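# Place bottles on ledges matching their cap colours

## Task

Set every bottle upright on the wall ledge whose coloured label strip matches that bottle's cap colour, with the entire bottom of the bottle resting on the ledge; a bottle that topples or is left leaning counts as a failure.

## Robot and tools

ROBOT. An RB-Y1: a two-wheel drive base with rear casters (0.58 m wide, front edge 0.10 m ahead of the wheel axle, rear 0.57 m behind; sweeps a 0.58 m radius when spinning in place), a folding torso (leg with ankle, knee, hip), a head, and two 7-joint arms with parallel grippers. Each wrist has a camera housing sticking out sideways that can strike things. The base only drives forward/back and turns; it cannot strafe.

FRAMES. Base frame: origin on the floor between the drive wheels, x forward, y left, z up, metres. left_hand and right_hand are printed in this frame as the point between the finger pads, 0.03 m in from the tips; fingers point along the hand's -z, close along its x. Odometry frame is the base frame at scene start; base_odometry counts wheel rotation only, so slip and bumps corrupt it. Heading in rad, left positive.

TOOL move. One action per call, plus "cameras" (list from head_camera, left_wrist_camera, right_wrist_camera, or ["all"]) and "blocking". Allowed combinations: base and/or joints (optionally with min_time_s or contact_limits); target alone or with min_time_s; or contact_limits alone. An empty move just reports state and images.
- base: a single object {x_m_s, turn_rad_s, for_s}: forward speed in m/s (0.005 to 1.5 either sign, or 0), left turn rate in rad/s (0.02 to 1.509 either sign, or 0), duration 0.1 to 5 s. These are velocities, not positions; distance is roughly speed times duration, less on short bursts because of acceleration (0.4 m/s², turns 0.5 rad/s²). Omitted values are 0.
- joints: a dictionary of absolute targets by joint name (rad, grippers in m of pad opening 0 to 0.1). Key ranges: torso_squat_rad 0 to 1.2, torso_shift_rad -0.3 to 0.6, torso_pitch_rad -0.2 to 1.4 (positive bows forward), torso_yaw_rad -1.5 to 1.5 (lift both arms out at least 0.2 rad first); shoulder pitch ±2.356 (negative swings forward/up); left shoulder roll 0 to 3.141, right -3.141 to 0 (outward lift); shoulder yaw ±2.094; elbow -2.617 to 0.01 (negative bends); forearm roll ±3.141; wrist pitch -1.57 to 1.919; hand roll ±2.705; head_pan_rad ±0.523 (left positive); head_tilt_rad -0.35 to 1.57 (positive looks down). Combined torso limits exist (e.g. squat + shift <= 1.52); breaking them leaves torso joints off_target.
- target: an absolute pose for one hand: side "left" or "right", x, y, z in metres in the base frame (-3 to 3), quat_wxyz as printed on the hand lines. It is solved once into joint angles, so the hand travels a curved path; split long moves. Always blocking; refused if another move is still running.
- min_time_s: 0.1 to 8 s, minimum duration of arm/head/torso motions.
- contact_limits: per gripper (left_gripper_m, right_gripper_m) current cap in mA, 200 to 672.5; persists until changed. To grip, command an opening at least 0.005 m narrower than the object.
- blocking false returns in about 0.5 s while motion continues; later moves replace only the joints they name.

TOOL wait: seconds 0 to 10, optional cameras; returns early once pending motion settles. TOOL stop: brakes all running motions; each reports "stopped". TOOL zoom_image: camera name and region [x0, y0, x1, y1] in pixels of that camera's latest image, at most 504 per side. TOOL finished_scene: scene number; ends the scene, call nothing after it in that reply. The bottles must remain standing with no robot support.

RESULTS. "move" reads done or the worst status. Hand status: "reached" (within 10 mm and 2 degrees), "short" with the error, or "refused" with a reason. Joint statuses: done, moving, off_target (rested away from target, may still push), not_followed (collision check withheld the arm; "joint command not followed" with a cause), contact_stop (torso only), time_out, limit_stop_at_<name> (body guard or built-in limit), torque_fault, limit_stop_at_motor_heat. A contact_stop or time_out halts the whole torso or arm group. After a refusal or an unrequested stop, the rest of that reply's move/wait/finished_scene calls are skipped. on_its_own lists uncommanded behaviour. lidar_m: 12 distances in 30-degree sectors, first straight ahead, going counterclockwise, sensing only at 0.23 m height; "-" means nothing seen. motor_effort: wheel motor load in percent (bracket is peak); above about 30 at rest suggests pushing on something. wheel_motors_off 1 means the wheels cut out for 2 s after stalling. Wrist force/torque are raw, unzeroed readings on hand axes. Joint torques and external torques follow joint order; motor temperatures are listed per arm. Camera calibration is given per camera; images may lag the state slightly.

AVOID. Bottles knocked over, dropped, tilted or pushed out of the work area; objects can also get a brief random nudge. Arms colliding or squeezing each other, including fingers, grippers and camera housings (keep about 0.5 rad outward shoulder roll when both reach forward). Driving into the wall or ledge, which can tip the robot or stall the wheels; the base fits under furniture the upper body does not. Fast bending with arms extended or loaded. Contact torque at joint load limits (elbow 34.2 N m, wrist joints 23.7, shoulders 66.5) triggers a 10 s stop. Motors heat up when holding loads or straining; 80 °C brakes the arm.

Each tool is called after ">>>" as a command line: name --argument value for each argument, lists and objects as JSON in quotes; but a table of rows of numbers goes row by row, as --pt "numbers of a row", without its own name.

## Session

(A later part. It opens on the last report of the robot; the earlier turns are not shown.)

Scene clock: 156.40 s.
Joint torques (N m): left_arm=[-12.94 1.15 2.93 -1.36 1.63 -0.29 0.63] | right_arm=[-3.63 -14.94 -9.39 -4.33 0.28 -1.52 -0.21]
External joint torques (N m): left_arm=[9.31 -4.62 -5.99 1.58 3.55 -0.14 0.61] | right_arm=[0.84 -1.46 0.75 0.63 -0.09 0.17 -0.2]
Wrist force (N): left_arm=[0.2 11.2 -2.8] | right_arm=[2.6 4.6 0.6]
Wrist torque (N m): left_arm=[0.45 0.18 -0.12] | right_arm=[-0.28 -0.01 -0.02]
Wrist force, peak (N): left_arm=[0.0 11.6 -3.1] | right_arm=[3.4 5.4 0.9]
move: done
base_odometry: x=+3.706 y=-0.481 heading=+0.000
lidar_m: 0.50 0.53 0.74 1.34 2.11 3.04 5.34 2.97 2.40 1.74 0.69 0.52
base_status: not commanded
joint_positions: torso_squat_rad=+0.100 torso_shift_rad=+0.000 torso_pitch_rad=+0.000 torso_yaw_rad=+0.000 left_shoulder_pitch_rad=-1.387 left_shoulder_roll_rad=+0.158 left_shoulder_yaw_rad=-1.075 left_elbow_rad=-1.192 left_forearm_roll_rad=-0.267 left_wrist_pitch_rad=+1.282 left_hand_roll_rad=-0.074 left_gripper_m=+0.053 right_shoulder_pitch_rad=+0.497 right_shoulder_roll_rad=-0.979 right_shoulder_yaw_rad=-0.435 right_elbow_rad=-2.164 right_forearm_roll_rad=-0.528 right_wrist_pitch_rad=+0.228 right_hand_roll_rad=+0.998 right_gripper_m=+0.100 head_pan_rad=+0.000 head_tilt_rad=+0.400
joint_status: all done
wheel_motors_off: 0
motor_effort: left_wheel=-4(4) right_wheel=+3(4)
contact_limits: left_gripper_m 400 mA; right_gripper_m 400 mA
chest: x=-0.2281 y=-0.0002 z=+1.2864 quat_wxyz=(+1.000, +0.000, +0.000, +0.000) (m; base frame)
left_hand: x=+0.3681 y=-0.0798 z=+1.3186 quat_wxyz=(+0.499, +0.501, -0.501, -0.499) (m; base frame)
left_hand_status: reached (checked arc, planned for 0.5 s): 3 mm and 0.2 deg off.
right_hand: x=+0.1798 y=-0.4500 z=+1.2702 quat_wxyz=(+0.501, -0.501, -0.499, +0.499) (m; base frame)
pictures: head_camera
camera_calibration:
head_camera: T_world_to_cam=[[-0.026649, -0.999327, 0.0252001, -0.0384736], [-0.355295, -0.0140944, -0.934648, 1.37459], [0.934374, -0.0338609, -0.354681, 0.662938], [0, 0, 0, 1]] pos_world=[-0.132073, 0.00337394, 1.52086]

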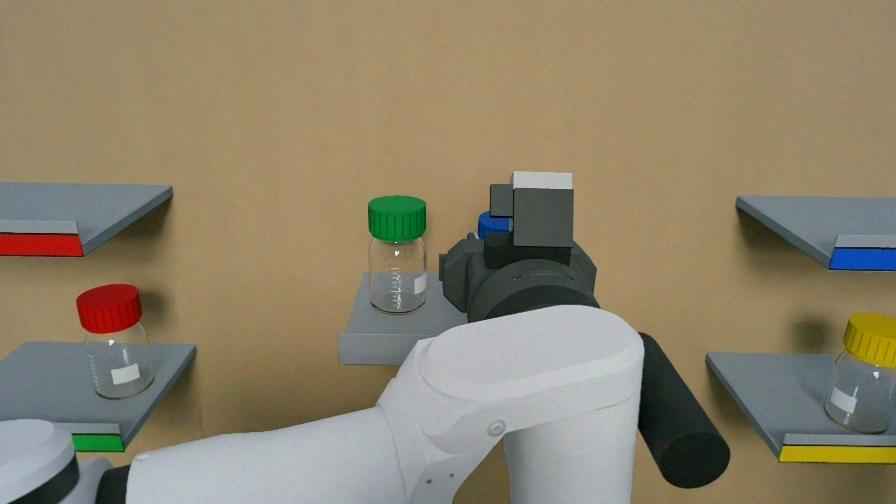

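>>> move --target '{"side": "left", "x": 0.368, "y": -0.08, "z": 1.320, "quat_wxyz": [0.5, 0.5, -0.5, -0.5]}' --min_time_s 0.5 --cameras '[]'

>>> move --joints '{"left_gripper_m": 0.072}' --cameras '["left_wrist_camera"]'

Scene clock: 157.93 s.
Joint torques (N m): left_arm=[-21.89 6.48 9.56 -3.91 -1.12 -0.26 0.05] | right_arm=[-2.9 -14.99 -9.26 -4.49 0.43 -1.36 0.05]
External joint torques (N m): left_arm=[0.36 0.66 0.63 -0.98 0.79 -0.1 0.03] | right_arm=[1.57 -1.5 0.87 0.47 0.05 0.33 0.06]
Wrist force (N): left_arm=[0.1 -2.6 0.0] | right_arm=[2.8 4.5 0.8]
Wrist torque (N m): left_arm=[0.25 0.11 -0.05] | right_arm=[-0.27 0.02 -0.05]
Wrist force, peak (N): left_arm=[0.1 11.7 -3.1] | right_arm=[3.0 5.3 0.2]
move: done
base_odometry: x=+3.706 y=-0.481 heading=+0.000
lidar_m: 0.49 0.53 0.74 1.34 2.12 3.04 5.34 2.97 2.40 1.74 0.69 0.52
base_status: not commanded
joint_positions: torso_squat_rad=+0.100 torso_shift_rad=+0.000 torso_pitch_rad=+0.000 torso_yaw_rad=+0.000 left_shoulder_pitch_rad=-1.391 left_shoulder_roll_rad=+0.159 left_shoulder_yaw_rad=-1.072 left_elbow_rad=-1.193 left_forearm_roll_rad=-0.260 left_wrist_pitch_rad=+1.283 left_hand_roll_rad=-0.081 left_gripper_m=+0.053 right_shoulder_pitch_rad=+0.497 right_shoulder_roll_rad=-0.979 right_shoulder_yaw_rad=-0.435 right_elbow_rad=-2.164 right_forearm_roll_rad=-0.528 right_wrist_pitch_rad=+0.228 right_hand_roll_rad=+0.998 right_gripper_m=+0.100 head_pan_rad=+0.000 head_tilt_rad=+0.400
joint_status: all done
wheel_motors_off: 0
motor_effort: left_wheel=-4(4) right_wheel=+3(4)
contact_limits: left_gripper_m 400 mA; right_gripper_m 400 mA
chest: x=-0.2281 y=-0.0002 z=+1.2864 quat_wxyz=(+1.000, +0.000, +0.000, +0.000) (m; base frame)
left_hand: x=+0.3680 y=-0.0800 z=+1.3204 quat_wxyz=(+0.500, +0.500, -0.500, -0.500) (m; base frame)
left_hand_status: reached (checked arc, planned for 0.5 s): 0 mm and 0.1 deg off.
right_hand: x=+0.1798 y=-0.4500 z=+1.2702 quat_wxyz=(+0.501, -0.501, -0.499, +0.499) (m; base frame)
pictures: none
No camera images: "cameras" was empty.

Scene clock: 158.63 s.
Joint torques (N m): left_arm=[-22.39 6.61 9.46 -3.73 -1.76 -0.24 0.11] | right_arm=[-3.09 -15.18 -9.57 -4.48 0.33 -1.59 -0.24]
External joint torques (N m): left_arm=[-0.13 0.79 0.53 -0.8 0.15 -0.08 0.09] | right_arm=[1.39 -1.7 0.57 0.48 -0.04 0.1 -0.23]
Wrist force (N): left_arm=[1.1 -5.2 1.1] | right_arm=[2.7 4.7 0.4]
Wrist torque (N m): left_arm=[0.21 0.13 -0.02] | right_arm=[-0.31 0.05 -0.10]
Wrist force, peak (N): left_arm=[1.2 -5.4 1.0] | right_arm=[3.3 5.5 1.1]
move: done
base_odometry: x=+3.706 y=-0.481 heading=+0.000
lidar_m: 0.50 0.53 0.75 1.34 2.11 3.04 5.34 2.97 2.39 1.73 0.70 0.52
base_status: not commanded
joint_positions: torso_squat_rad=+0.100 torso_shift_rad=+0.000 torso_pitch_rad=+0.000 torso_yaw_rad=+0.000 left_shoulder_pitch_rad=-1.391 left_shoulder_roll_rad=+0.159 left_shoulder_yaw_rad=-1.072 left_elbow_rad=-1.193 left_forearm_roll_rad=-0.260 left_wrist_pitch_rad=+1.283 left_hand_roll_rad=-0.081 left_gripper_m=+0.072 right_shoulder_pitch_rad=+0.497 right_shoulder_roll_rad=-0.979 right_shoulder_yaw_rad=-0.435 right_elbow_rad=-2.164 right_forearm_roll_rad=-0.528 right_wrist_pitch_rad=+0.228 right_hand_roll_rad=+0.998 right_gripper_m=+0.100 head_pan_rad=+0.000 head_tilt_rad=+0.400
joint_status: all done
wheel_motors_off: 0
motor_effort: left_wheel=-4(4) right_wheel=+3(4)
contact_limits: left_gripper_m 400 mA; right_gripper_m 400 mA
chest: x=-0.2281 y=-0.0002 z=+1.2864 quat_wxyz=(+1.000, +0.000, +0.000, +0.000) (m; base frame)
left_hand: x=+0.3680 y=-0.0800 z=+1.3203 quat_wxyz=(+0.500, +0.500, -0.500, -0.500) (m; base frame)
right_hand: x=+0.1798 y=-0.4500 z=+1.2702 quat_wxyz=(+0.501, -0.501, -0.499, +0.499) (m; base frame)
pictures: left_wrist_camera
camera_calibration:
left_wrist_camera: T_world_to_cam=[[-0.035934, -0.999341, -0.00514546, -0.06093], [-0.466215, 0.0213177, -0.884414, 1.36826], [0.883941, -0.0293817, -0.466674, 0.362666], [0, 0, 0, 1]] pos_world=[0.315139, -0.0794023, 1.37904]

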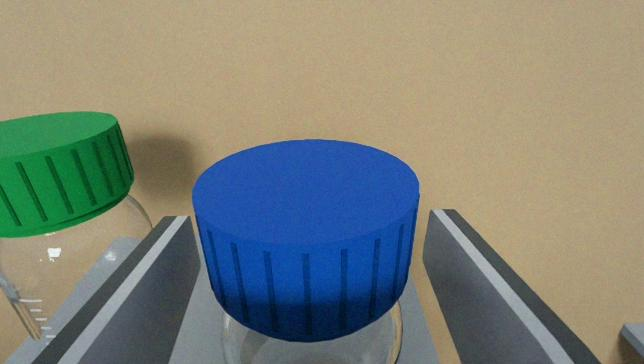

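>>> move --target '{"side": "left", "x": 0.29, "y": -0.08, "z": 1.322, "quat_wxyz": [0.5, 0.5, -0.5, -0.5]}' --min_time_s 0.8 --cameras '["left_wrist_camera"]'

>>> move --target '{"side": "left", "x": 0.22, "y": -0.05, "z": 1.32, "quat_wxyz": [0.5, 0.5, -0.5, -0.5]}' --min_time_s 0.8 --cameras '["left_wrist_camera"]'

>>> move --target '{"side": "left", "x": 0.20, "y": 0.33, "z": 1.27, "quat_wxyz": [0.5, 0.5, -0.5, -0.5]}' --min_time_s 1.5 --cameras '["head_camera"]'

Scene clock: 160.53 s.
Joint torques (N m): left_arm=[-20.13 5.13 8.26 -3.35 -2.04 -0.55 0.23] | right_arm=[-2.99 -15.56 -9.64 -4.52 0.35 -1.33 -0.15]
External joint torques (N m): left_arm=[-0.47 1.14 -1.79 -0.29 -0.02 -0.25 0.22] | right_arm=[1.48 -2.07 0.49 0.44 -0.02 0.36 -0.14]
Wrist force (N): left_arm=[1.3 -5.3 0.9] | right_arm=[2.6 4.9 1.0]
Wrist torque (N m): left_arm=[0.21 0.16 -0.05] | right_arm=[-0.34 0.00 -0.07]
Wrist force, peak (N): left_arm=[1.5 -5.4 1.9] | right_arm=[3.7 5.1 0.7]
move: done
base_odometry: x=+3.706 y=-0.481 heading=+0.000
lidar_m: 0.50 0.52 0.74 1.34 2.10 3.04 5.34 2.97 2.40 1.74 0.69 0.52
base_status: not commanded
joint_positions: torso_squat_rad=+0.100 torso_shift_rad=+0.000 torso_pitch_rad=+0.000 torso_yaw_rad=+0.000 left_shoulder_pitch_rad=-1.315 left_shoulder_roll_rad=+0.202 left_shoulder_yaw_rad=-1.094 left_elbow_rad=-1.584 left_forearm_roll_rad=-0.294 left_wrist_pitch_rad=+1.593 left_hand_roll_rad=-0.150 left_gripper_m=+0.072 right_shoulder_pitch_rad=+0.497 right_shoulder_roll_rad=-0.979 right_shoulder_yaw_rad=-0.435 right_elbow_rad=-2.164 right_forearm_roll_rad=-0.528 right_wrist_pitch_rad=+0.228 right_hand_roll_rad=+0.998 right_gripper_m=+0.100 head_pan_rad=+0.000 head_tilt_rad=+0.400
joint_status: all done
wheel_motors_off: 0
motor_effort: left_wheel=-4(4) right_wheel=+4(5)
contact_limits: left_gripper_m 400 mA; right_gripper_m 400 mA
chest: x=-0.2281 y=-0.0002 z=+1.2864 quat_wxyz=(+1.000, +0.000, +0.000, +0.000) (m; base frame)
left_hand: x=+0.2903 y=-0.0801 z=+1.3222 quat_wxyz=(+0.500, +0.500, -0.500, -0.500) (m; base frame)
left_hand_status: reached (checked arc, planned for 0.8 s): 0 mm and 0.0 deg off.
right_hand: x=+0.1799 y=-0.4500 z=+1.2701 quat_wxyz=(+0.501, -0.501, -0.499, +0.499) (m; base frame)
pictures: left_wrist_camera
camera_calibration:
left_wrist_camera: T_world_to_cam=[[-0.0355222, -0.999359, -0.00455207, -0.0647327], [-0.46664, 0.0206143, -0.884207, 1.33356], [0.883734, -0.0292848, -0.467073, 0.432889], [0, 0, 0, 1]] pos_world=[0.237436, -0.0795046, 1.38104]

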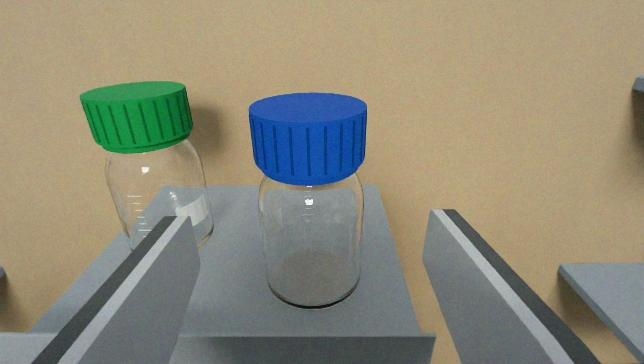

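Scene clock: 161.67 s.
Joint torques (N m): left_arm=[-17.88 4.01 8.43 -3.39 -1.89 -0.66 0.19] | right_arm=[-3.37 -14.86 -9.97 -4.31 0.25 -1.41 -0.32]
External joint torques (N m): left_arm=[-0.62 1.31 -1.56 -0.35 0.06 -0.23 0.17] | right_arm=[1.1 -1.38 0.16 0.66 -0.12 0.28 -0.31]
Wrist force (N): left_arm=[0.8 -5.4 0.8] | right_arm=[2.8 4.6 0.3]
Wrist torque (N m): left_arm=[0.22 0.11 -0.06] | right_arm=[-0.28 0.00 -0.07]
Wrist force, peak (N): left_arm=[-0.2 -6.1 0.9] | right_arm=[3.2 5.2 0.9]
move: done
base_odometry: x=+3.706 y=-0.481 heading=+0.000
lidar_m: 0.50 0.52 0.74 1.34 2.11 3.04 5.34 2.97 2.40 1.73 0.70 0.52
base_status: not commanded
joint_positions: torso_squat_rad=+0.100 torso_shift_rad=+0.000 torso_pitch_rad=+0.000 torso_yaw_rad=+0.000 left_shoulder_pitch_rad=-1.234 left_shoulder_roll_rad=+0.272 left_shoulder_yaw_rad=-1.137 left_elbow_rad=-1.952 left_forearm_roll_rad=-0.351 left_wrist_pitch_rad=+1.857 left_hand_roll_rad=-0.213 left_gripper_m=+0.072 right_shoulder_pitch_rad=+0.497 right_shoulder_roll_rad=-0.979 right_shoulder_yaw_rad=-0.435 right_elbow_rad=-2.164 right_forearm_roll_rad=-0.528 right_wrist_pitch_rad=+0.228 right_hand_roll_rad=+0.998 right_gripper_m=+0.100 head_pan_rad=+0.000 head_tilt_rad=+0.400
joint_status: all done
wheel_motors_off: 0
motor_effort: left_wheel=-3(4) right_wheel=+3(4)
contact_limits: left_gripper_m 400 mA; right_gripper_m 400 mA
chest: x=-0.2281 y=-0.0002 z=+1.2864 quat_wxyz=(+1.000, +0.000, +0.000, +0.000) (m; base frame)
left_hand: x=+0.2201 y=-0.0501 z=+1.3202 quat_wxyz=(+0.500, +0.500, -0.500, -0.500) (m; base frame)
left_hand_status: reached (checked arc, planned for 0.8 s): 0 mm and 0.0 deg off.
right_hand: x=+0.1799 y=-0.4500 z=+1.2701 quat_wxyz=(+0.501, -0.501, -0.499, +0.499) (m; base frame)
pictures: left_wrist_camera
camera_calibration:
left_wrist_camera: T_world_to_cam=[[-0.0359229, -0.999345, -0.00445577, -0.0373207], [-0.466707, 0.0207187, -0.884169, 1.29838], [0.883682, -0.0296824, -0.467146, 0.49496], [0, 0, 0, 1]] pos_world=[0.167236, -0.0495054, 1.37904]

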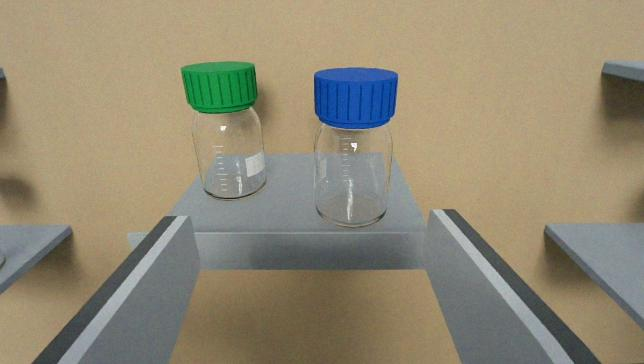

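Scene clock: 163.53 s.
Joint torques (N m): left_arm=[-10.44 13.28 10.48 -1.58 -1.4 1.31 0.03] | right_arm=[-3.24 -15.1 -9.65 -4.8 0.35 -1.46 -0.24]
External joint torques (N m): left_arm=[-0.78 0.46 1.38 -0.28 0.03 0.16 0.02] | right_arm=[1.23 -1.61 0.48 0.16 -0.03 0.23 -0.23]
Wrist force (N): left_arm=[1.0 -5.3 0.4] | right_arm=[1.9 4.2 0.6]
Wrist torque (N m): left_arm=[0.22 0.13 -0.15] | right_arm=[-0.18 -0.10 -0.06]
Wrist force, peak (N): left_arm=[1.3 -6.0 1.4] | right_arm=[2.7 5.9 0.5]
move: done
base_odometry: x=+3.706 y=-0.481 heading=+0.000
lidar_m: 0.50 0.52 0.75 1.34 2.11 3.04 5.33 2.96 2.39 1.74 0.69 0.52
base_status: not commanded
joint_positions: torso_squat_rad=+0.100 torso_shift_rad=+0.000 torso_pitch_rad=+0.000 torso_yaw_rad=+0.000 left_shoulder_pitch_rad=-0.504 left_shoulder_roll_rad=+1.754 left_shoulder_yaw_rad=-1.046 left_elbow_rad=-2.429 left_forearm_roll_rad=-0.630 left_wrist_pitch_rad=+1.051 left_hand_roll_rad=+0.598 left_gripper_m=+0.072 right_shoulder_pitch_rad=+0.497 right_shoulder_roll_rad=-0.979 right_shoulder_yaw_rad=-0.435 right_elbow_rad=-2.164 right_forearm_roll_rad=-0.528 right_wrist_pitch_rad=+0.228 right_hand_roll_rad=+0.998 right_gripper_m=+0.100 head_pan_rad=+0.000 head_tilt_rad=+0.400
joint_status: all done
wheel_motors_off: 0
motor_effort: left_wheel=-4(4) right_wheel=+4(4)
contact_limits: left_gripper_m 400 mA; right_gripper_m 400 mA
chest: x=-0.2281 y=-0.0002 z=+1.2864 quat_wxyz=(+1.000, +0.000, +0.000, +0.000) (m; base frame)
left_hand: x=+0.1995 y=+0.3298 z=+1.2692 quat_wxyz=(+0.502, +0.500, -0.496, -0.502) (m; base frame)
left_hand_status: reached (checked arc, planned for 1.5 s): 1 mm and 0.6 deg off.
right_hand: x=+0.1799 y=-0.4500 z=+1.2701 quat_wxyz=(+0.501, -0.501, -0.499, +0.499) (m; base frame)
pictures: head_camera
camera_calibration:
head_camera: T_world_to_cam=[[-0.026643, -0.999327, 0.0252003, -0.0384705], [-0.355469, -0.0140904, -0.934582, 1.3745], [0.934308, -0.033858, -0.354855, 0.6631], [0, 0, 0, 1]] pos_world=[-0.131973, 0.00337392, 1.52086]

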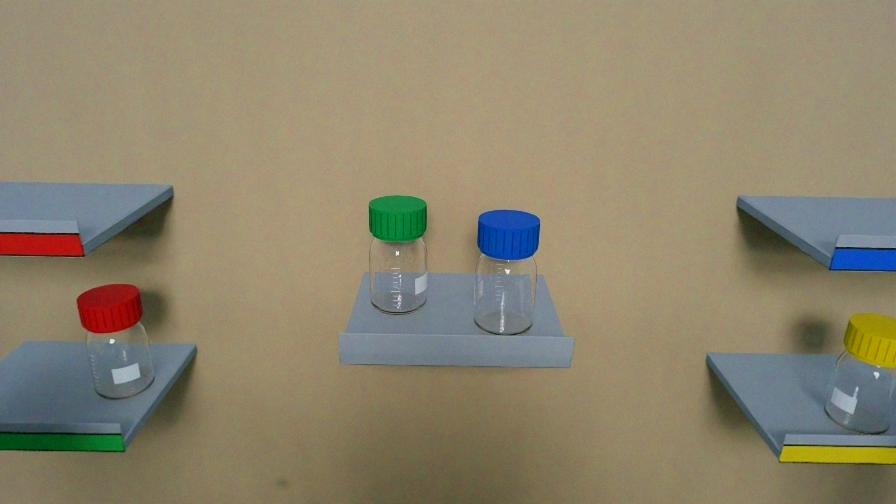

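>>> move --joints '{"left_shoulder_pitch_rad": 0.233, "left_shoulder_roll_rad": 0.86, "left_shoulder_yaw_rad": 0.101, "left_elbow_rad": -2.423, "left_forearm_roll_rad": -0.023, "left_wrist_pitch_rad": 0.649, "left_hand_roll_rad": -0.682, "left_gripper_m": 0.1}' --min_time_s 1.5 --cameras '[]'

>>> move --target '{"side": "right", "x": 0.22, "y": -0.09, "z": 1.34, "quat_wxyz": [0.5, -0.5, -0.5, 0.5]}' --min_time_s 1.5 --cameras '["right_wrist_camera", "head_camera"]'

Scene clock: 166.30 s.
Joint torques (N m): left_arm=[-8.18 10.78 8.4 -6.54 -0.94 -1.31 0.62] | right_arm=[-2.93 -15.32 -9.79 -4.33 0.24 -1.6 -0.34]
External joint torques (N m): left_arm=[-0.91 0.92 0.35 -0.06 -0.09 -0.03 0.6] | right_arm=[1.54 -1.84 0.34 0.64 -0.14 0.09 -0.33]
Wrist force (N): left_arm=[0.9 -5.2 1.1] | right_arm=[3.1 4.6 0.6]
Wrist torque (N m): left_arm=[0.22 0.11 -0.04] | right_arm=[-0.26 0.03 -0.04]
Wrist force, peak (N): left_arm=[1.5 -6.0 -0.1] | right_arm=[3.7 5.4 1.5]
move: done
base_odometry: x=+3.706 y=-0.481 heading=+0.000
lidar_m: 0.50 0.53 0.74 1.34 2.11 3.04 5.34 2.97 2.40 1.74 0.70 0.52
base_status: not commanded
joint_positions: torso_squat_rad=+0.100 torso_shift_rad=+0.000 torso_pitch_rad=+0.000 torso_yaw_rad=+0.000 left_shoulder_pitch_rad=+0.233 left_shoulder_roll_rad=+0.860 left_shoulder_yaw_rad=+0.101 left_elbow_rad=-2.423 left_forearm_roll_rad=-0.023 left_wrist_pitch_rad=+0.649 left_hand_roll_rad=-0.682 left_gripper_m=+0.100 right_shoulder_pitch_rad=+0.497 right_shoulder_roll_rad=-0.979 right_shoulder_yaw_rad=-0.435 right_elbow_rad=-2.164 right_forearm_roll_rad=-0.528 right_wrist_pitch_rad=+0.228 right_hand_roll_rad=+0.998 right_gripper_m=+0.100 head_pan_rad=+0.000 head_tilt_rad=+0.400
joint_status: all done
wheel_motors_off: 0
motor_effort: left_wheel=-4(4) right_wheel=+3(4)
contact_limits: left_gripper_m 400 mA; right_gripper_m 400 mA
chest: x=-0.2281 y=-0.0002 z=+1.2864 quat_wxyz=(+1.000, +0.000, +0.000, +0.000) (m; base frame)
left_hand: x=+0.1999 y=+0.3296 z=+1.2701 quat_wxyz=(+0.500, +0.500, -0.500, -0.500) (m; base frame)
right_hand: x=+0.1799 y=-0.4500 z=+1.2701 quat_wxyz=(+0.501, -0.501, -0.499, +0.499) (m; base frame)
pictures: none
No camera images: "cameras" was empty.

Scene clock: 168.13 s.
Joint torques (N m): left_arm=[-7.74 10.95 8.27 -6.49 -0.86 -1.4 0.5] | right_arm=[-12.73 0.88 -1.23 -5.09 0.66 -1.79 -0.07]
External joint torques (N m): left_arm=[-0.47 1.1 0.22 -0.01 -0.02 -0.12 0.49] | right_arm=[0.8 -0.22 1.59 0.87 -0.3 -0.02 -0.06]
Wrist force (N): left_arm=[0.7 -5.1 1.2] | right_arm=[2.6 5.7 1.2]
Wrist torque (N m): left_arm=[0.20 0.09 -0.03] | right_arm=[-0.32 -0.02 -0.22]
Wrist force, peak (N): left_arm=[1.1 -5.6 1.1] | right_arm=[3.4 6.1 -0.2]
move: done
base_odometry: x=+3.706 y=-0.481 heading=+0.000
lidar_m: 0.50 0.53 0.75 1.33 2.11 3.04 5.34 2.97 2.40 1.74 0.69 0.52
base_status: not commanded
joint_positions: torso_squat_rad=+0.100 torso_shift_rad=+0.000 torso_pitch_rad=+0.000 torso_yaw_rad=+0.000 left_shoulder_pitch_rad=+0.233 left_shoulder_roll_rad=+0.860 left_shoulder_yaw_rad=+0.101 left_elbow_rad=-2.423 left_forearm_roll_rad=-0.023 left_wrist_pitch_rad=+0.649 left_hand_roll_rad=-0.682 left_gripper_m=+0.100 right_shoulder_pitch_rad=-0.478 right_shoulder_roll_rad=-0.116 right_shoulder_yaw_rad=+0.492 right_elbow_rad=-2.390 right_forearm_roll_rad=+0.544 right_wrist_pitch_rad=+1.394 right_hand_roll_rad=+1.077 right_gripper_m=+0.100 head_pan_rad=+0.000 head_tilt_rad=+0.400
joint_status: all done
wheel_motors_off: 0
motor_effort: left_wheel=-4(4) right_wheel=+3(4)
contact_limits: left_gripper_m 400 mA; right_gripper_m 400 mA
chest: x=-0.2280 y=-0.0002 z=+1.2864 quat_wxyz=(+1.000, +0.000, +0.000, +0.000) (m; base frame)
left_hand: x=+0.2000 y=+0.3296 z=+1.2701 quat_wxyz=(+0.500, +0.500, -0.500, -0.500) (m; base frame)
right_hand: x=+0.2191 y=-0.0898 z=+1.3403 quat_wxyz=(+0.498, -0.499, -0.501, +0.501) (m; base frame)
right_hand_status: reached (checked arc, planned for 1.5 s): 1 mm and 0.3 deg off.
pictures: head_camera, right_wrist_camera
camera_calibration:
head_camera: T_world_to_cam=[[-0.0266462, -0.999327, 0.0252013, -0.0384697], [-0.355503, -0.014089, -0.934569, 1.37451], [0.934295, -0.0338618, -0.354889, 0.663057], [0, 0, 0, 1]] pos_world=[-0.131872, 0.00337393, 1.52086]
right_wrist_camera: T_world_to_cam=[[-0.0117905, -0.99856, 0.0523395, -0.162036], [-0.495816, -0.0396169, -0.867523, 1.29492], [0.868348, -0.0361793, -0.494635, 0.541615], [0, 0, 0, 1]] pos_world=[0.169822, -0.090907, 1.39976]

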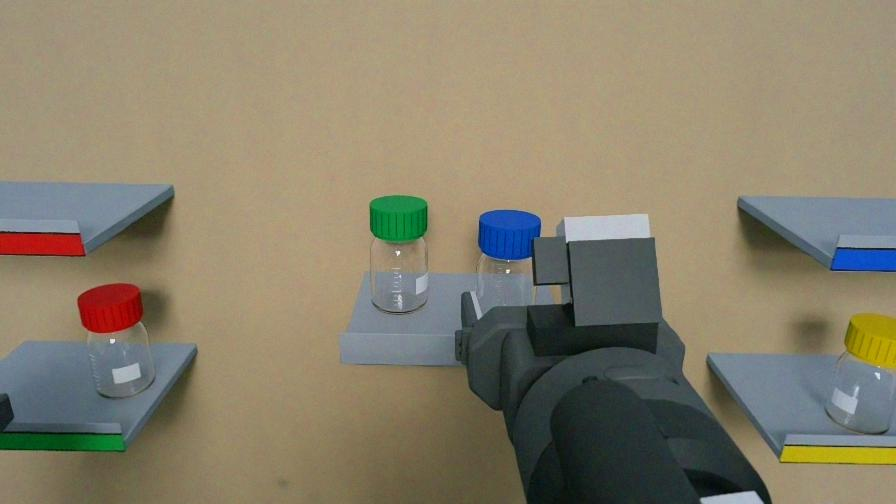

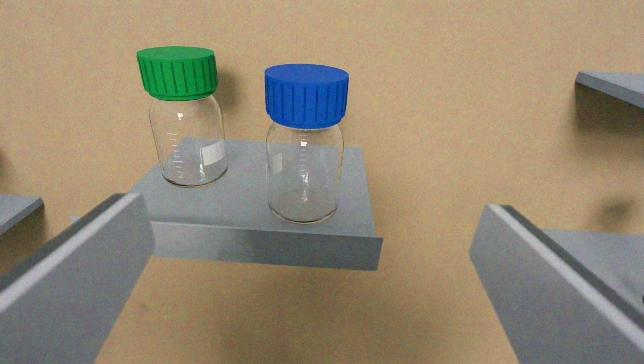

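>>> move --target '{"side": "right", "x": 0.30, "y": -0.084, "z": 1.333, "quat_wxyz": [0.5, -0.5, -0.5, 0.5]}' --min_time_s 1.0 --cameras '[]'

>>> move --joints '{"right_gripper_m": 0.08}' --cameras '["right_wrist_camera"]'

Scene clock: 178.23 s.
Joint torques (N m): left_arm=[-7.93 10.45 8.49 -6.56 -1.01 -1.39 0.56] | right_arm=[-16.76 -1.14 -4 -6.46 1.14 -1.49 -0.06]
External joint torques (N m): left_arm=[-0.66 0.59 0.44 -0.08 -0.16 -0.11 0.55] | right_arm=[0.39 -0.75 -0.34 0.73 0.03 0.16 -0.05]
Wrist force (N): left_arm=[1.0 -5.0 1.1] | right_arm=[2.4 4.4 0.5]
Wrist torque (N m): left_arm=[0.17 0.13 -0.03] | right_arm=[-0.19 -0.03 -0.01]
Wrist force, peak (N): left_arm=[0.9 -5.4 1.0] | right_arm=[3.3 6.2 0.1]
move: done
base_odometry: x=+3.706 y=-0.481 heading=+0.000
lidar_m: 0.50 0.53 0.74 1.34 2.11 3.04 5.34 2.97 2.40 1.74 0.70 0.51
base_status: not commanded
joint_positions: torso_squat_rad=+0.100 torso_shift_rad=+0.000 torso_pitch_rad=+0.000 torso_yaw_rad=+0.000 left_shoulder_pitch_rad=+0.233 left_shoulder_roll_rad=+0.860 left_shoulder_yaw_rad=+0.101 left_elbow_rad=-2.423 left_forearm_roll_rad=-0.023 left_wrist_pitch_rad=+0.649 left_hand_roll_rad=-0.682 left_gripper_m=+0.100 right_shoulder_pitch_rad=-0.614 right_shoulder_roll_rad=-0.141 right_shoulder_yaw_rad=+0.391 right_elbow_rad=-2.054 right_forearm_roll_rad=+0.469 right_wrist_pitch_rad=+1.196 right_hand_roll_rad=+0.969 right_gripper_m=+0.100 head_pan_rad=+0.000 head_tilt_rad=+0.400
joint_status: all done
wheel_motors_off: 0
motor_effort: left_wheel=-4(4) right_wheel=+2(4)
contact_limits: left_gripper_m 400 mA; right_gripper_m 400 mA
chest: x=-0.2280 y=-0.0002 z=+1.2864 quat_wxyz=(+1.000, +0.000, +0.000, +0.000) (m; base frame)
left_hand: x=+0.2000 y=+0.3296 z=+1.2701 quat_wxyz=(+0.500, +0.500, -0.500, -0.500) (m; base frame)
right_hand: x=+0.2998 y=-0.0839 z=+1.3329 quat_wxyz=(+0.500, -0.500, -0.500, +0.500) (m; base frame)
right_hand_status: reached (checked arc, planned for 1.0 s): 0 mm and 0.0 deg off.
pictures: none
No camera images: "cameras" was empty.

Scene clock: 178.93 s.
Joint torques (N m): left_arm=[-8.02 10.73 8.47 -6.52 -0.94 -1.27 0.47] | right_arm=[-16.85 -1.48 -4.3 -6.17 0.79 -1.55 -0.17]
External joint torques (N m): left_arm=[-0.75 0.88 0.42 -0.03 -0.1 0.01 0.45] | right_arm=[0.29 -1.09 -0.63 1.03 -0.31 0.11 -0.16]
Wrist force (N): left_arm=[1.1 -5.1 0.9] | right_arm=[3.1 4.4 1.0]
Wrist torque (N m): left_arm=[0.18 0.15 -0.03] | right_arm=[-0.21 0.07 -0.06]
Wrist force, peak (N): left_arm=[0.8 -5.5 1.2] | right_arm=[3.5 5.6 1.6]
move: done
base_odometry: x=+3.706 y=-0.481 heading=+0.000
lidar_m: 0.50 0.52 0.74 1.34 2.11 3.04 5.34 2.97 2.39 1.74 0.70 0.51
base_status: not commanded
joint_positions: torso_squat_rad=+0.100 torso_shift_rad=+0.000 torso_pitch_rad=+0.000 torso_yaw_rad=+0.000 left_shoulder_pitch_rad=+0.233 left_shoulder_roll_rad=+0.860 left_shoulder_yaw_rad=+0.101 left_elbow_rad=-2.423 left_forearm_roll_rad=-0.023 left_wrist_pitch_rad=+0.649 left_hand_roll_rad=-0.682 left_gripper_m=+0.100 right_shoulder_pitch_rad=-0.614 right_shoulder_roll_rad=-0.141 right_shoulder_yaw_rad=+0.391 right_elbow_rad=-2.054 right_forearm_roll_rad=+0.469 right_wrist_pitch_rad=+1.196 right_hand_roll_rad=+0.969 right_gripper_m=+0.080 head_pan_rad=+0.000 head_tilt_rad=+0.400
joint_status: all done
wheel_motors_off: 0
motor_effort: left_wheel=-4(4) right_wheel=+3(3)
contact_limits: left_gripper_m 400 mA; right_gripper_m 400 mA
chest: x=-0.2280 y=-0.0002 z=+1.2864 quat_wxyz=(+1.000, +0.000, +0.000, +0.000) (m; base frame)
left_hand: x=+0.2000 y=+0.3296 z=+1.2701 quat_wxyz=(+0.500, +0.500, -0.500, -0.500) (m; base frame)
right_hand: x=+0.2998 y=-0.0839 z=+1.3329 quat_wxyz=(+0.500, -0.500, -0.500, +0.500) (m; base frame)
pictures: right_wrist_camera
camera_calibration:
right_wrist_camera: T_world_to_cam=[[-0.0164147, -0.998542, 0.0514172, -0.152172], [-0.496465, -0.0364974, -0.867289, 1.32885], [0.867901, -0.0397631, -0.495143, 0.468623], [0, 0, 0, 1]] pos_world=[0.25051, -0.0848163, 1.39235]

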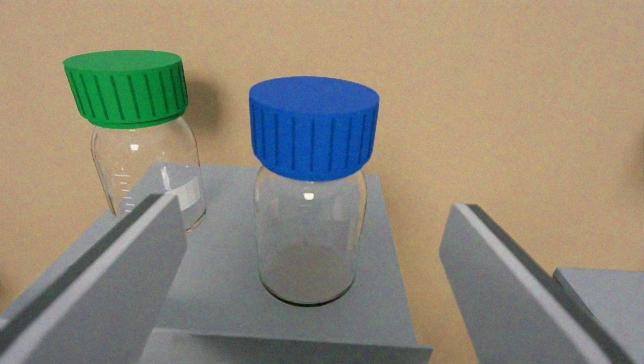

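>>> move --target '{"side": "right", "x": 0.375, "y": -0.084, "z": 1.333, "quat_wxyz": [0.5, -0.5, -0.5, 0.5]}' --min_time_s 1.0 --cameras '["right_wrist_camera"]'

>>> move --joints '{"right_gripper_m": 0.035}' --cameras '["right_wrist_camera", "head_camera"]'

Scene clock: 180.83 s.
Joint torques (N m): left_arm=[-8.13 10.47 8.32 -6.43 -0.96 -1.32 0.46] | right_arm=[-19.92 -3.53 -4.69 -6.85 0.87 -1.54 0.05]
External joint torques (N m): left_arm=[-0.86 0.61 0.27 0.05 -0.12 -0.04 0.44] | right_arm=[0.73 -1.08 -0.49 1.22 -0.27 0.02 0.05]
Wrist force (N): left_arm=[1.0 -5.2 1.0] | right_arm=[2.8 5.4 0.4]
Wrist torque (N m): left_arm=[0.21 0.13 -0.03] | right_arm=[-0.29 0.00 -0.02]
Wrist force, peak (N): left_arm=[0.9 -5.5 1.1] | right_arm=[3.6 5.7 1.2]
move: done
base_odometry: x=+3.706 y=-0.481 heading=+0.000
lidar_m: 0.50 0.52 0.75 1.33 2.11 3.04 5.33 2.97 2.39 1.74 0.69 0.52
base_status: not commanded
joint_positions: torso_squat_rad=+0.100 torso_shift_rad=+0.000 torso_pitch_rad=+0.000 torso_yaw_rad=+0.000 left_shoulder_pitch_rad=+0.233 left_shoulder_roll_rad=+0.860 left_shoulder_yaw_rad=+0.101 left_elbow_rad=-2.423 left_forearm_roll_rad=-0.023 left_wrist_pitch_rad=+0.649 left_hand_roll_rad=-0.682 left_gripper_m=+0.100 right_shoulder_pitch_rad=-0.783 right_shoulder_roll_rad=-0.162 right_shoulder_yaw_rad=+0.318 right_elbow_rad=-1.702 right_forearm_roll_rad=+0.422 right_wrist_pitch_rad=+1.004 right_hand_roll_rad=+0.885 right_gripper_m=+0.080 head_pan_rad=+0.000 head_tilt_rad=+0.400
joint_status: all done
wheel_motors_off: 0
motor_effort: left_wheel=-4(4) right_wheel=+3(4)
contact_limits: left_gripper_m 400 mA; right_gripper_m 400 mA
chest: x=-0.2280 y=-0.0002 z=+1.2864 quat_wxyz=(+1.000, +0.000, +0.000, +0.000) (m; base frame)
left_hand: x=+0.2000 y=+0.3296 z=+1.2701 quat_wxyz=(+0.500, +0.500, -0.500, -0.500) (m; base frame)
right_hand: x=+0.3747 y=-0.0838 z=+1.3330 quat_wxyz=(+0.500, -0.500, -0.500, +0.500) (m; base frame)
right_hand_status: reached (checked arc, planned for 1.0 s): 0 mm and 0.0 deg off.
pictures: right_wrist_camera
camera_calibration:
right_wrist_camera: T_world_to_cam=[[-0.0163169, -0.998535, 0.0515901, -0.151214], [-0.496467, -0.036696, -0.86728, 1.366], [0.867902, -0.039764, -0.495141, 0.403615], [0, 0, 0, 1]] pos_world=[0.32541, -0.0848163, 1.39236]

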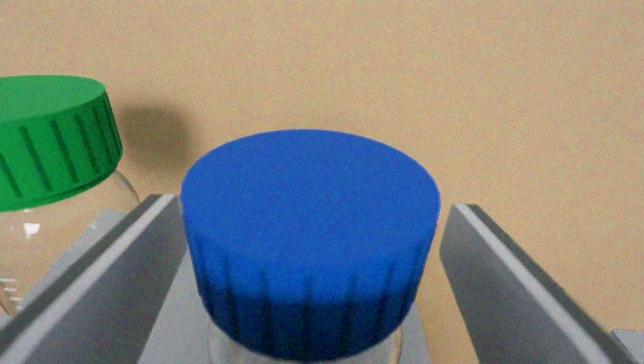

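Scene clock: 181.83 s.
Joint torques (N m): left_arm=[-8.12 10.57 8.65 -6.6 -0.93 -1.26 0.5] | right_arm=[-20.04 -3.32 -4.53 -7.11 1.11 -1.56 0]
External joint torques (N m): left_arm=[-0.84 0.71 0.61 -0.11 -0.08 0.03 0.49] | right_arm=[0.61 -0.87 -0.33 0.96 -0.02 -0.01 0.01]
Wrist force (N): left_arm=[0.9 -5.3 1.0] | right_arm=[3.2 5.2 0.9]
Wrist torque (N m): left_arm=[0.21 0.14 -0.01] | right_arm=[-0.31 0.05 -0.01]
Wrist force, peak (N): left_arm=[1.1 -5.3 1.3] | right_arm=[4.0 5.3 1.2]
move: off_target
base_odometry: x=+3.706 y=-0.481 heading=+0.000
lidar_m: 0.50 0.53 0.74 1.34 2.11 3.04 5.34 2.97 2.39 1.74 0.69 0.51
base_status: not commanded
joint_positions: torso_squat_rad=+0.100 torso_shift_rad=+0.000 torso_pitch_rad=+0.000 torso_yaw_rad=+0.000 left_shoulder_pitch_rad=+0.233 left_shoulder_roll_rad=+0.860 left_shoulder_yaw_rad=+0.101 left_elbow_rad=-2.423 left_forearm_roll_rad=-0.023 left_wrist_pitch_rad=+0.649 left_hand_roll_rad=-0.682 left_gripper_m=+0.100 right_shoulder_pitch_rad=-0.783 right_shoulder_roll_rad=-0.162 right_shoulder_yaw_rad=+0.318 right_elbow_rad=-1.702 right_forearm_roll_rad=+0.422 right_wrist_pitch_rad=+1.004 right_hand_roll_rad=+0.885 right_gripper_m=+0.053 head_pan_rad=+0.000 head_tilt_rad=+0.400
joint_status: right_gripper_m off_target (ended at +0.053, target +0.035)
wheel_motors_off: 0
motor_effort: left_wheel=-4(4) right_wheel=+3(4)
contact_limits: left_gripper_m 400 mA; right_gripper_m 400 mA
chest: x=-0.2280 y=-0.0002 z=+1.2864 quat_wxyz=(+1.000, +0.000, +0.000, +0.000) (m; base frame)
left_hand: x=+0.2000 y=+0.3296 z=+1.2701 quat_wxyz=(+0.500, +0.500, -0.500, -0.500) (m; base frame)
right_hand: x=+0.3747 y=-0.0838 z=+1.3330 quat_wxyz=(+0.500, -0.500, -0.500, +0.500) (m; base frame)
pictures: head_camera, right_wrist_camera
camera_calibration:
head_camera: T_world_to_cam=[[-0.0266462, -0.999327, 0.0252013, -0.0384697], [-0.355503, -0.014089, -0.934569, 1.37451], [0.934295, -0.0338618, -0.354889, 0.663057], [0, 0, 0, 1]] pos_world=[-0.131872, 0.00337393, 1.52086]
right_wrist_camera: T_world_to_cam=[[-0.0163169, -0.998535, 0.0515901, -0.151214], [-0.496467, -0.036696, -0.86728, 1.366], [0.867902, -0.039764, -0.495141, 0.403615], [0, 0, 0, 1]] pos_world=[0.32541, -0.0848163, 1.39236]

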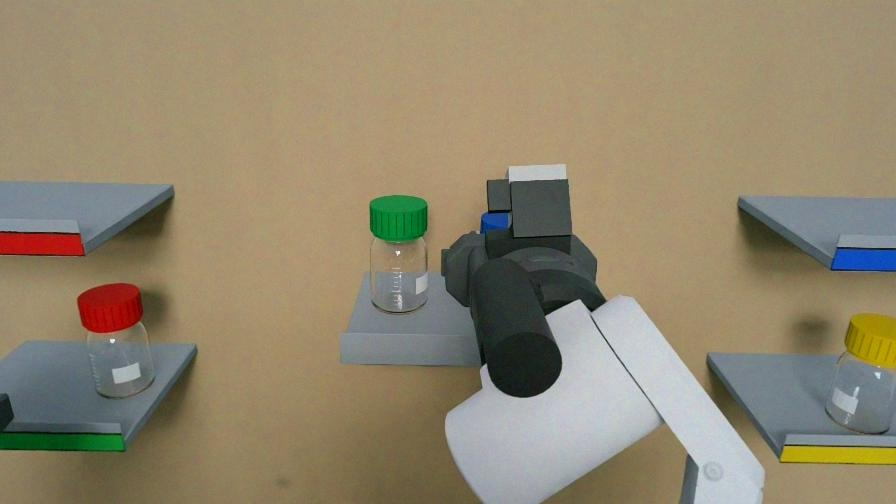

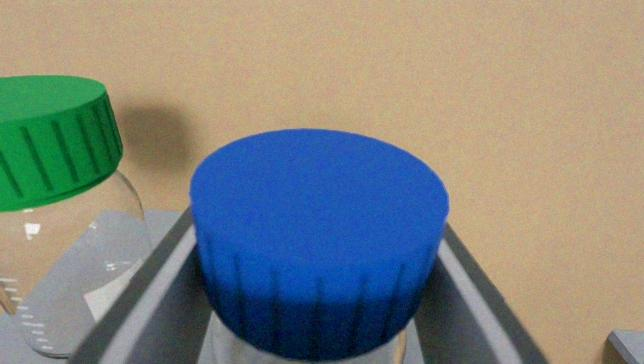

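>>> move --target '{"side": "right", "x": 0.375, "y": -0.084, "z": 1.375, "quat_wxyz": [0.5, -0.5, -0.5, 0.5]}' --min_time_s 0.8 --cameras '[]'

>>> move --target '{"side": "right", "x": 0.23, "y": -0.12, "z": 1.40, "quat_wxyz": [0.5, -0.5, -0.5, 0.5]}' --min_time_s 1.5 --cameras '["head_camera"]'

>>> move --target '{"side": "right", "x": 0.21, "y": -0.40, "z": 1.455, "quat_wxyz": [0.5, -0.5, -0.5, 0.5]}' --min_time_s 1.5 --cameras '["right_wrist_camera"]'

>>> move --joints '{"head_pan_rad": -0.45, "head_tilt_rad": 0.45}' --cameras '["head_camera"]'

Scene clock: 184.30 s.
Joint torques (N m): left_arm=[-7.69 10.54 8.44 -6.36 -0.96 -1.32 0.44] | right_arm=[-21.95 -4.91 -4.7 -7.21 1.31 -1.56 0.07]
External joint torques (N m): left_arm=[-0.42 0.68 0.39 0.13 -0.11 -0.04 0.43] | right_arm=[-0.67 -1.54 -0.41 0.21 0.2 0.06 0.08]
Wrist force (N): left_arm=[0.6 -5.0 0.9] | right_arm=[2.9 5.8 1.2]
Wrist torque (N m): left_arm=[0.19 0.09 -0.02] | right_arm=[-0.20 0.02 -0.20]
Wrist force, peak (N): left_arm=[1.0 -5.6 1.1] | right_arm=[2.9 7.3 0.5]
move: done
base_odometry: x=+3.706 y=-0.481 heading=+0.000
lidar_m: 0.50 0.53 0.74 1.34 2.11 3.04 5.34 2.97 2.41 1.74 0.69 0.52
base_status: not commanded
joint_positions: torso_squat_rad=+0.100 torso_shift_rad=+0.000 torso_pitch_rad=+0.000 torso_yaw_rad=+0.000 left_shoulder_pitch_rad=+0.233 left_shoulder_roll_rad=+0.860 left_shoulder_yaw_rad=+0.101 left_elbow_rad=-2.423 left_forearm_roll_rad=-0.023 left_wrist_pitch_rad=+0.649 left_hand_roll_rad=-0.682 left_gripper_m=+0.100 right_shoulder_pitch_rad=-0.886 right_shoulder_roll_rad=-0.174 right_shoulder_yaw_rad=+0.277 right_elbow_rad=-1.708 right_forearm_roll_rad=+0.349 right_wrist_pitch_rad=+1.090 right_hand_roll_rad=+0.945 right_gripper_m=+0.053 head_pan_rad=+0.000 head_tilt_rad=+0.400
joint_status: all done
wheel_motors_off: 0
motor_effort: left_wheel=-4(4) right_wheel=+2(4)
contact_limits: left_gripper_m 400 mA; right_gripper_m 400 mA
chest: x=-0.2280 y=-0.0002 z=+1.2864 quat_wxyz=(+1.000, +0.000, +0.000, +0.000) (m; base frame)
left_hand: x=+0.2000 y=+0.3296 z=+1.2701 quat_wxyz=(+0.500, +0.500, -0.500, -0.500) (m; base frame)
right_hand: x=+0.3749 y=-0.0838 z=+1.3747 quat_wxyz=(+0.500, -0.500, -0.500, +0.500) (m; base frame)
right_hand_status: reached (checked arc, planned for 0.8 s): 0 mm and 0.0 deg off.
pictures: none
No camera images: "cameras" was empty.

Scene clock: 186.13 s.
Joint torques (N m): left_arm=[-7.82 10.59 8.59 -6.35 -0.96 -1.32 0.46] | right_arm=[-14.41 -1.23 -1.18 -4.1 0.81 -2.03 -0.14]
External joint torques (N m): left_arm=[-0.55 0.73 0.54 0.14 -0.11 -0.03 0.44] | right_arm=[1.14 0.43 1.92 0.05 0.02 -0.18 -0.14]
Wrist force (N): left_arm=[1.0 -5.2 1.0] | right_arm=[3.2 6.5 0.1]
Wrist torque (N m): left_arm=[0.23 0.13 -0.01] | right_arm=[-0.27 0.01 -0.22]
Wrist force, peak (N): left_arm=[1.0 -5.6 0.9] | right_arm=[3.3 7.4 0.8]
move: done
base_odometry: x=+3.706 y=-0.481 heading=+0.000
lidar_m: 0.50 0.53 0.75 1.34 2.10 3.04 5.33 2.98 2.40 1.73 0.69 0.52
base_status: not commanded
joint_positions: torso_squat_rad=+0.100 torso_shift_rad=+0.000 torso_pitch_rad=+0.000 torso_yaw_rad=+0.000 left_shoulder_pitch_rad=+0.233 left_shoulder_roll_rad=+0.860 left_shoulder_yaw_rad=+0.101 left_elbow_rad=-2.423 left_forearm_roll_rad=-0.023 left_wrist_pitch_rad=+0.649 left_hand_roll_rad=-0.682 left_gripper_m=+0.100 right_shoulder_pitch_rad=-0.692 right_shoulder_roll_rad=-0.169 right_shoulder_yaw_rad=+0.287 right_elbow_rad=-2.400 right_forearm_roll_rad=+0.334 right_wrist_pitch_rad=+1.556 right_hand_roll_rad=+1.166 right_gripper_m=+0.053 head_pan_rad=+0.000 head_tilt_rad=+0.400
joint_status: all done
wheel_motors_off: 0
motor_effort: left_wheel=-4(4) right_wheel=+2(4)
contact_limits: left_gripper_m 400 mA; right_gripper_m 400 mA
chest: x=-0.2280 y=-0.0002 z=+1.2864 quat_wxyz=(+1.000, +0.000, +0.000, +0.000) (m; base frame)
left_hand: x=+0.2000 y=+0.3296 z=+1.2701 quat_wxyz=(+0.500, +0.500, -0.500, -0.500) (m; base frame)
right_hand: x=+0.2306 y=-0.1202 z=+1.4000 quat_wxyz=(+0.500, -0.500, -0.500, +0.500) (m; base frame)
right_hand_status: reached (checked arc, planned for 1.5 s): 1 mm and 0.0 deg off.
pictures: head_camera
camera_calibration:
head_camera: T_world_to_cam=[[-0.0266462, -0.999327, 0.0252013, -0.0384697], [-0.355503, -0.014089, -0.934569, 1.37451], [0.934295, -0.0338618, -0.354889, 0.663057], [0, 0, 0, 1]] pos_world=[-0.131872, 0.00337393, 1.52086]

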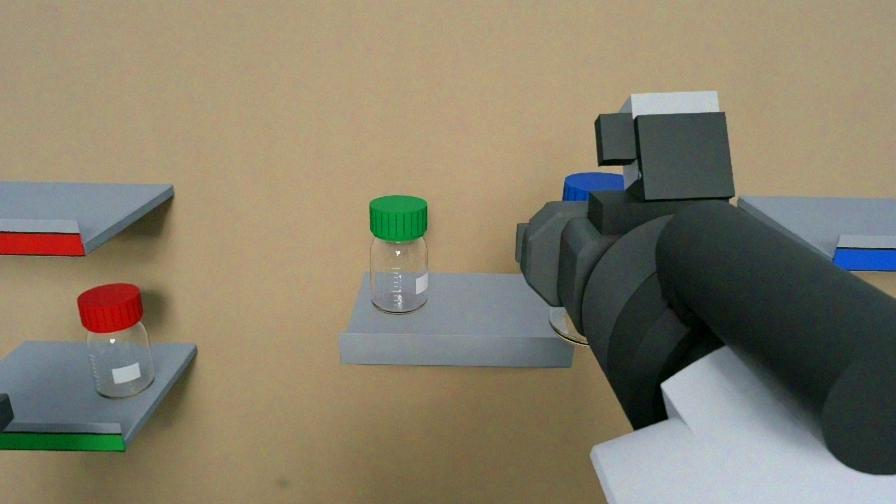

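Scene clock: 187.97 s.
Joint torques (N m): left_arm=[-7.61 10.36 8.44 -6.59 -0.99 -1.27 0.52] | right_arm=[-11.99 -14.19 -1.34 -3.7 0.05 -2.49 -0.17]
External joint torques (N m): left_arm=[-0.34 0.5 0.39 -0.11 -0.15 0.01 0.51] | right_arm=[1.49 -1.38 0.09 -0.11 0.03 -0.48 -0.16]
Wrist force (N): left_arm=[0.9 -5.3 1.1] | right_arm=[3.5 6.4 0.3]
Wrist torque (N m): left_arm=[0.23 0.13 -0.05] | right_arm=[-0.24 0.09 -0.25]
Wrist force, peak (N): left_arm=[0.8 -5.4 1.3] | right_arm=[4.3 7.1 -0.7]
move: done
base_odometry: x=+3.706 y=-0.481 heading=+0.000
lidar_m: 0.50 0.53 0.74 1.33 2.11 3.04 5.34 2.97 2.39 1.74 0.70 0.52
base_status: not commanded
joint_positions: torso_squat_rad=+0.100 torso_shift_rad=+0.000 torso_pitch_rad=+0.000 torso_yaw_rad=+0.000 left_shoulder_pitch_rad=+0.233 left_shoulder_roll_rad=+0.860 left_shoulder_yaw_rad=+0.101 left_elbow_rad=-2.423 left_forearm_roll_rad=-0.023 left_wrist_pitch_rad=+0.649 left_hand_roll_rad=-0.682 left_gripper_m=+0.100 right_shoulder_pitch_rad=-0.563 right_shoulder_roll_rad=-0.616 right_shoulder_yaw_rad=-0.730 right_elbow_rad=-2.241 right_forearm_roll_rad=-0.736 right_wrist_pitch_rad=+1.470 right_hand_roll_rad=+1.570 right_gripper_m=+0.053 head_pan_rad=+0.000 head_tilt_rad=+0.400
joint_status: all done
wheel_motors_off: 0
motor_effort: left_wheel=-4(4) right_wheel=+2(4)
contact_limits: left_gripper_m 400 mA; right_gripper_m 400 mA
chest: x=-0.2280 y=-0.0002 z=+1.2864 quat_wxyz=(+1.000, +0.000, +0.000, +0.000) (m; base frame)
left_hand: x=+0.2000 y=+0.3296 z=+1.2701 quat_wxyz=(+0.500, +0.500, -0.500, -0.500) (m; base frame)
right_hand: x=+0.2097 y=-0.3999 z=+1.4551 quat_wxyz=(+0.500, -0.500, -0.500, +0.499) (m; base frame)
right_hand_status: reached (checked arc, planned for 1.5 s): 0 mm and 0.1 deg off.
pictures: right_wrist_camera
camera_calibration:
right_wrist_camera: T_world_to_cam=[[-0.0186735, -0.998557, 0.0503436, -0.473491], [-0.495521, -0.0344905, -0.867911, 1.38002], [0.868395, -0.0411532, -0.494162, 0.592681], [0, 0, 0, 1]] pos_world=[0.160307, -0.40082, 1.51446]

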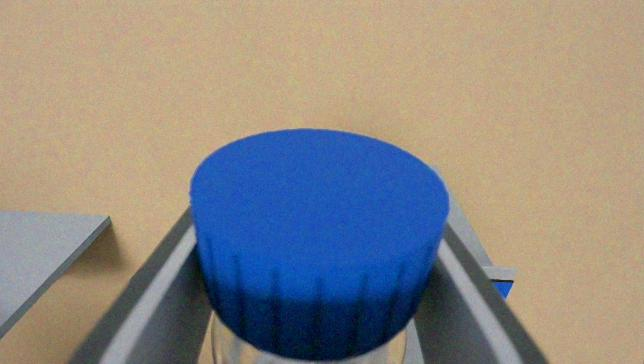

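Scene clock: 188.93 s.
Joint torques (N m): left_arm=[-7.94 10.61 8.53 -6.54 -0.97 -1.23 0.39] | right_arm=[-12.38 -14.15 -1.68 -3.71 0.11 -2.35 0.05]
External joint torques (N m): left_arm=[-0.67 0.75 0.48 -0.06 -0.12 0.06 0.37] | right_arm=[1.1 -1.34 -0.24 -0.12 0.09 -0.34 0.06]
Wrist force (N): left_arm=[0.9 -5.2 1.2] | right_arm=[2.8 7.3 1.0]
Wrist torque (N m): left_arm=[0.21 0.11 -0.04] | right_arm=[-0.36 0.00 -0.23]
Wrist force, peak (N): left_arm=[0.9 -5.5 1.1] | right_arm=[4.1 7.2 1.1]
move: done
base_odometry: x=+3.706 y=-0.481 heading=+0.000
lidar_m: 0.49 0.53 0.74 1.34 2.11 3.04 5.33 2.97 2.39 1.73 0.69 0.52
base_status: not commanded
joint_positions: torso_squat_rad=+0.100 torso_shift_rad=+0.000 torso_pitch_rad=+0.000 torso_yaw_rad=+0.000 left_shoulder_pitch_rad=+0.233 left_shoulder_roll_rad=+0.860 left_shoulder_yaw_rad=+0.101 left_elbow_rad=-2.423 left_forearm_roll_rad=-0.023 left_wrist_pitch_rad=+0.649 left_hand_roll_rad=-0.682 left_gripper_m=+0.100 right_shoulder_pitch_rad=-0.563 right_shoulder_roll_rad=-0.616 right_shoulder_yaw_rad=-0.730 right_elbow_rad=-2.241 right_forearm_roll_rad=-0.736 right_wrist_pitch_rad=+1.470 right_hand_roll_rad=+1.570 right_gripper_m=+0.053 head_pan_rad=-0.450 head_tilt_rad=+0.450
joint_status: all done
wheel_motors_off: 0
motor_effort: left_wheel=-4(4) right_wheel=+3(4)
contact_limits: left_gripper_m 400 mA; right_gripper_m 400 mA
chest: x=-0.2280 y=-0.0002 z=+1.2864 quat_wxyz=(+1.000, +0.000, +0.000, +0.000) (m; base frame)
left_hand: x=+0.2000 y=+0.3296 z=+1.2701 quat_wxyz=(+0.500, +0.500, -0.500, -0.500) (m; base frame)
right_hand: x=+0.2097 y=-0.3999 z=+1.4551 quat_wxyz=(+0.500, -0.500, -0.500, +0.499) (m; base frame)
pictures: head_camera
camera_calibration:
head_camera: T_world_to_cam=[[-0.457442, -0.888844, 0.0265329, -0.12923], [-0.36813, 0.162128, -0.91553, 1.34357], [0.809461, -0.428569, -0.401374, 0.706325], [0, 0, 0, 1]] pos_world=[-0.136249, -0.0299868, 1.51701]

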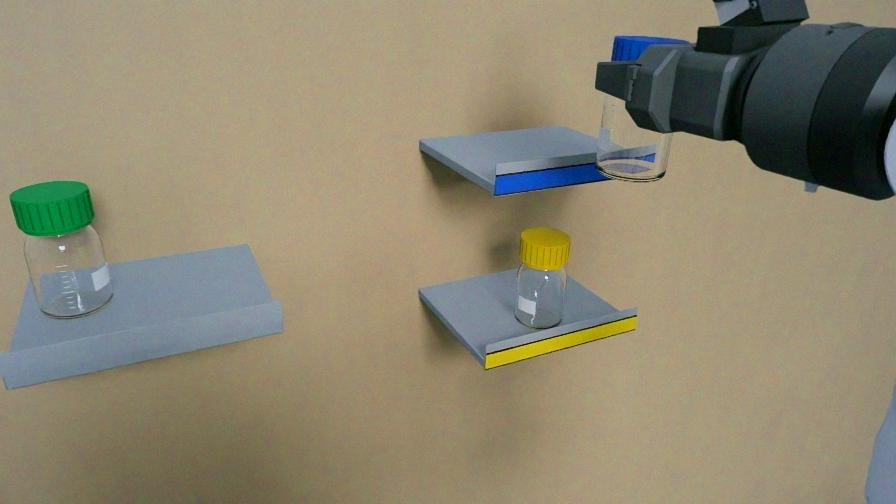

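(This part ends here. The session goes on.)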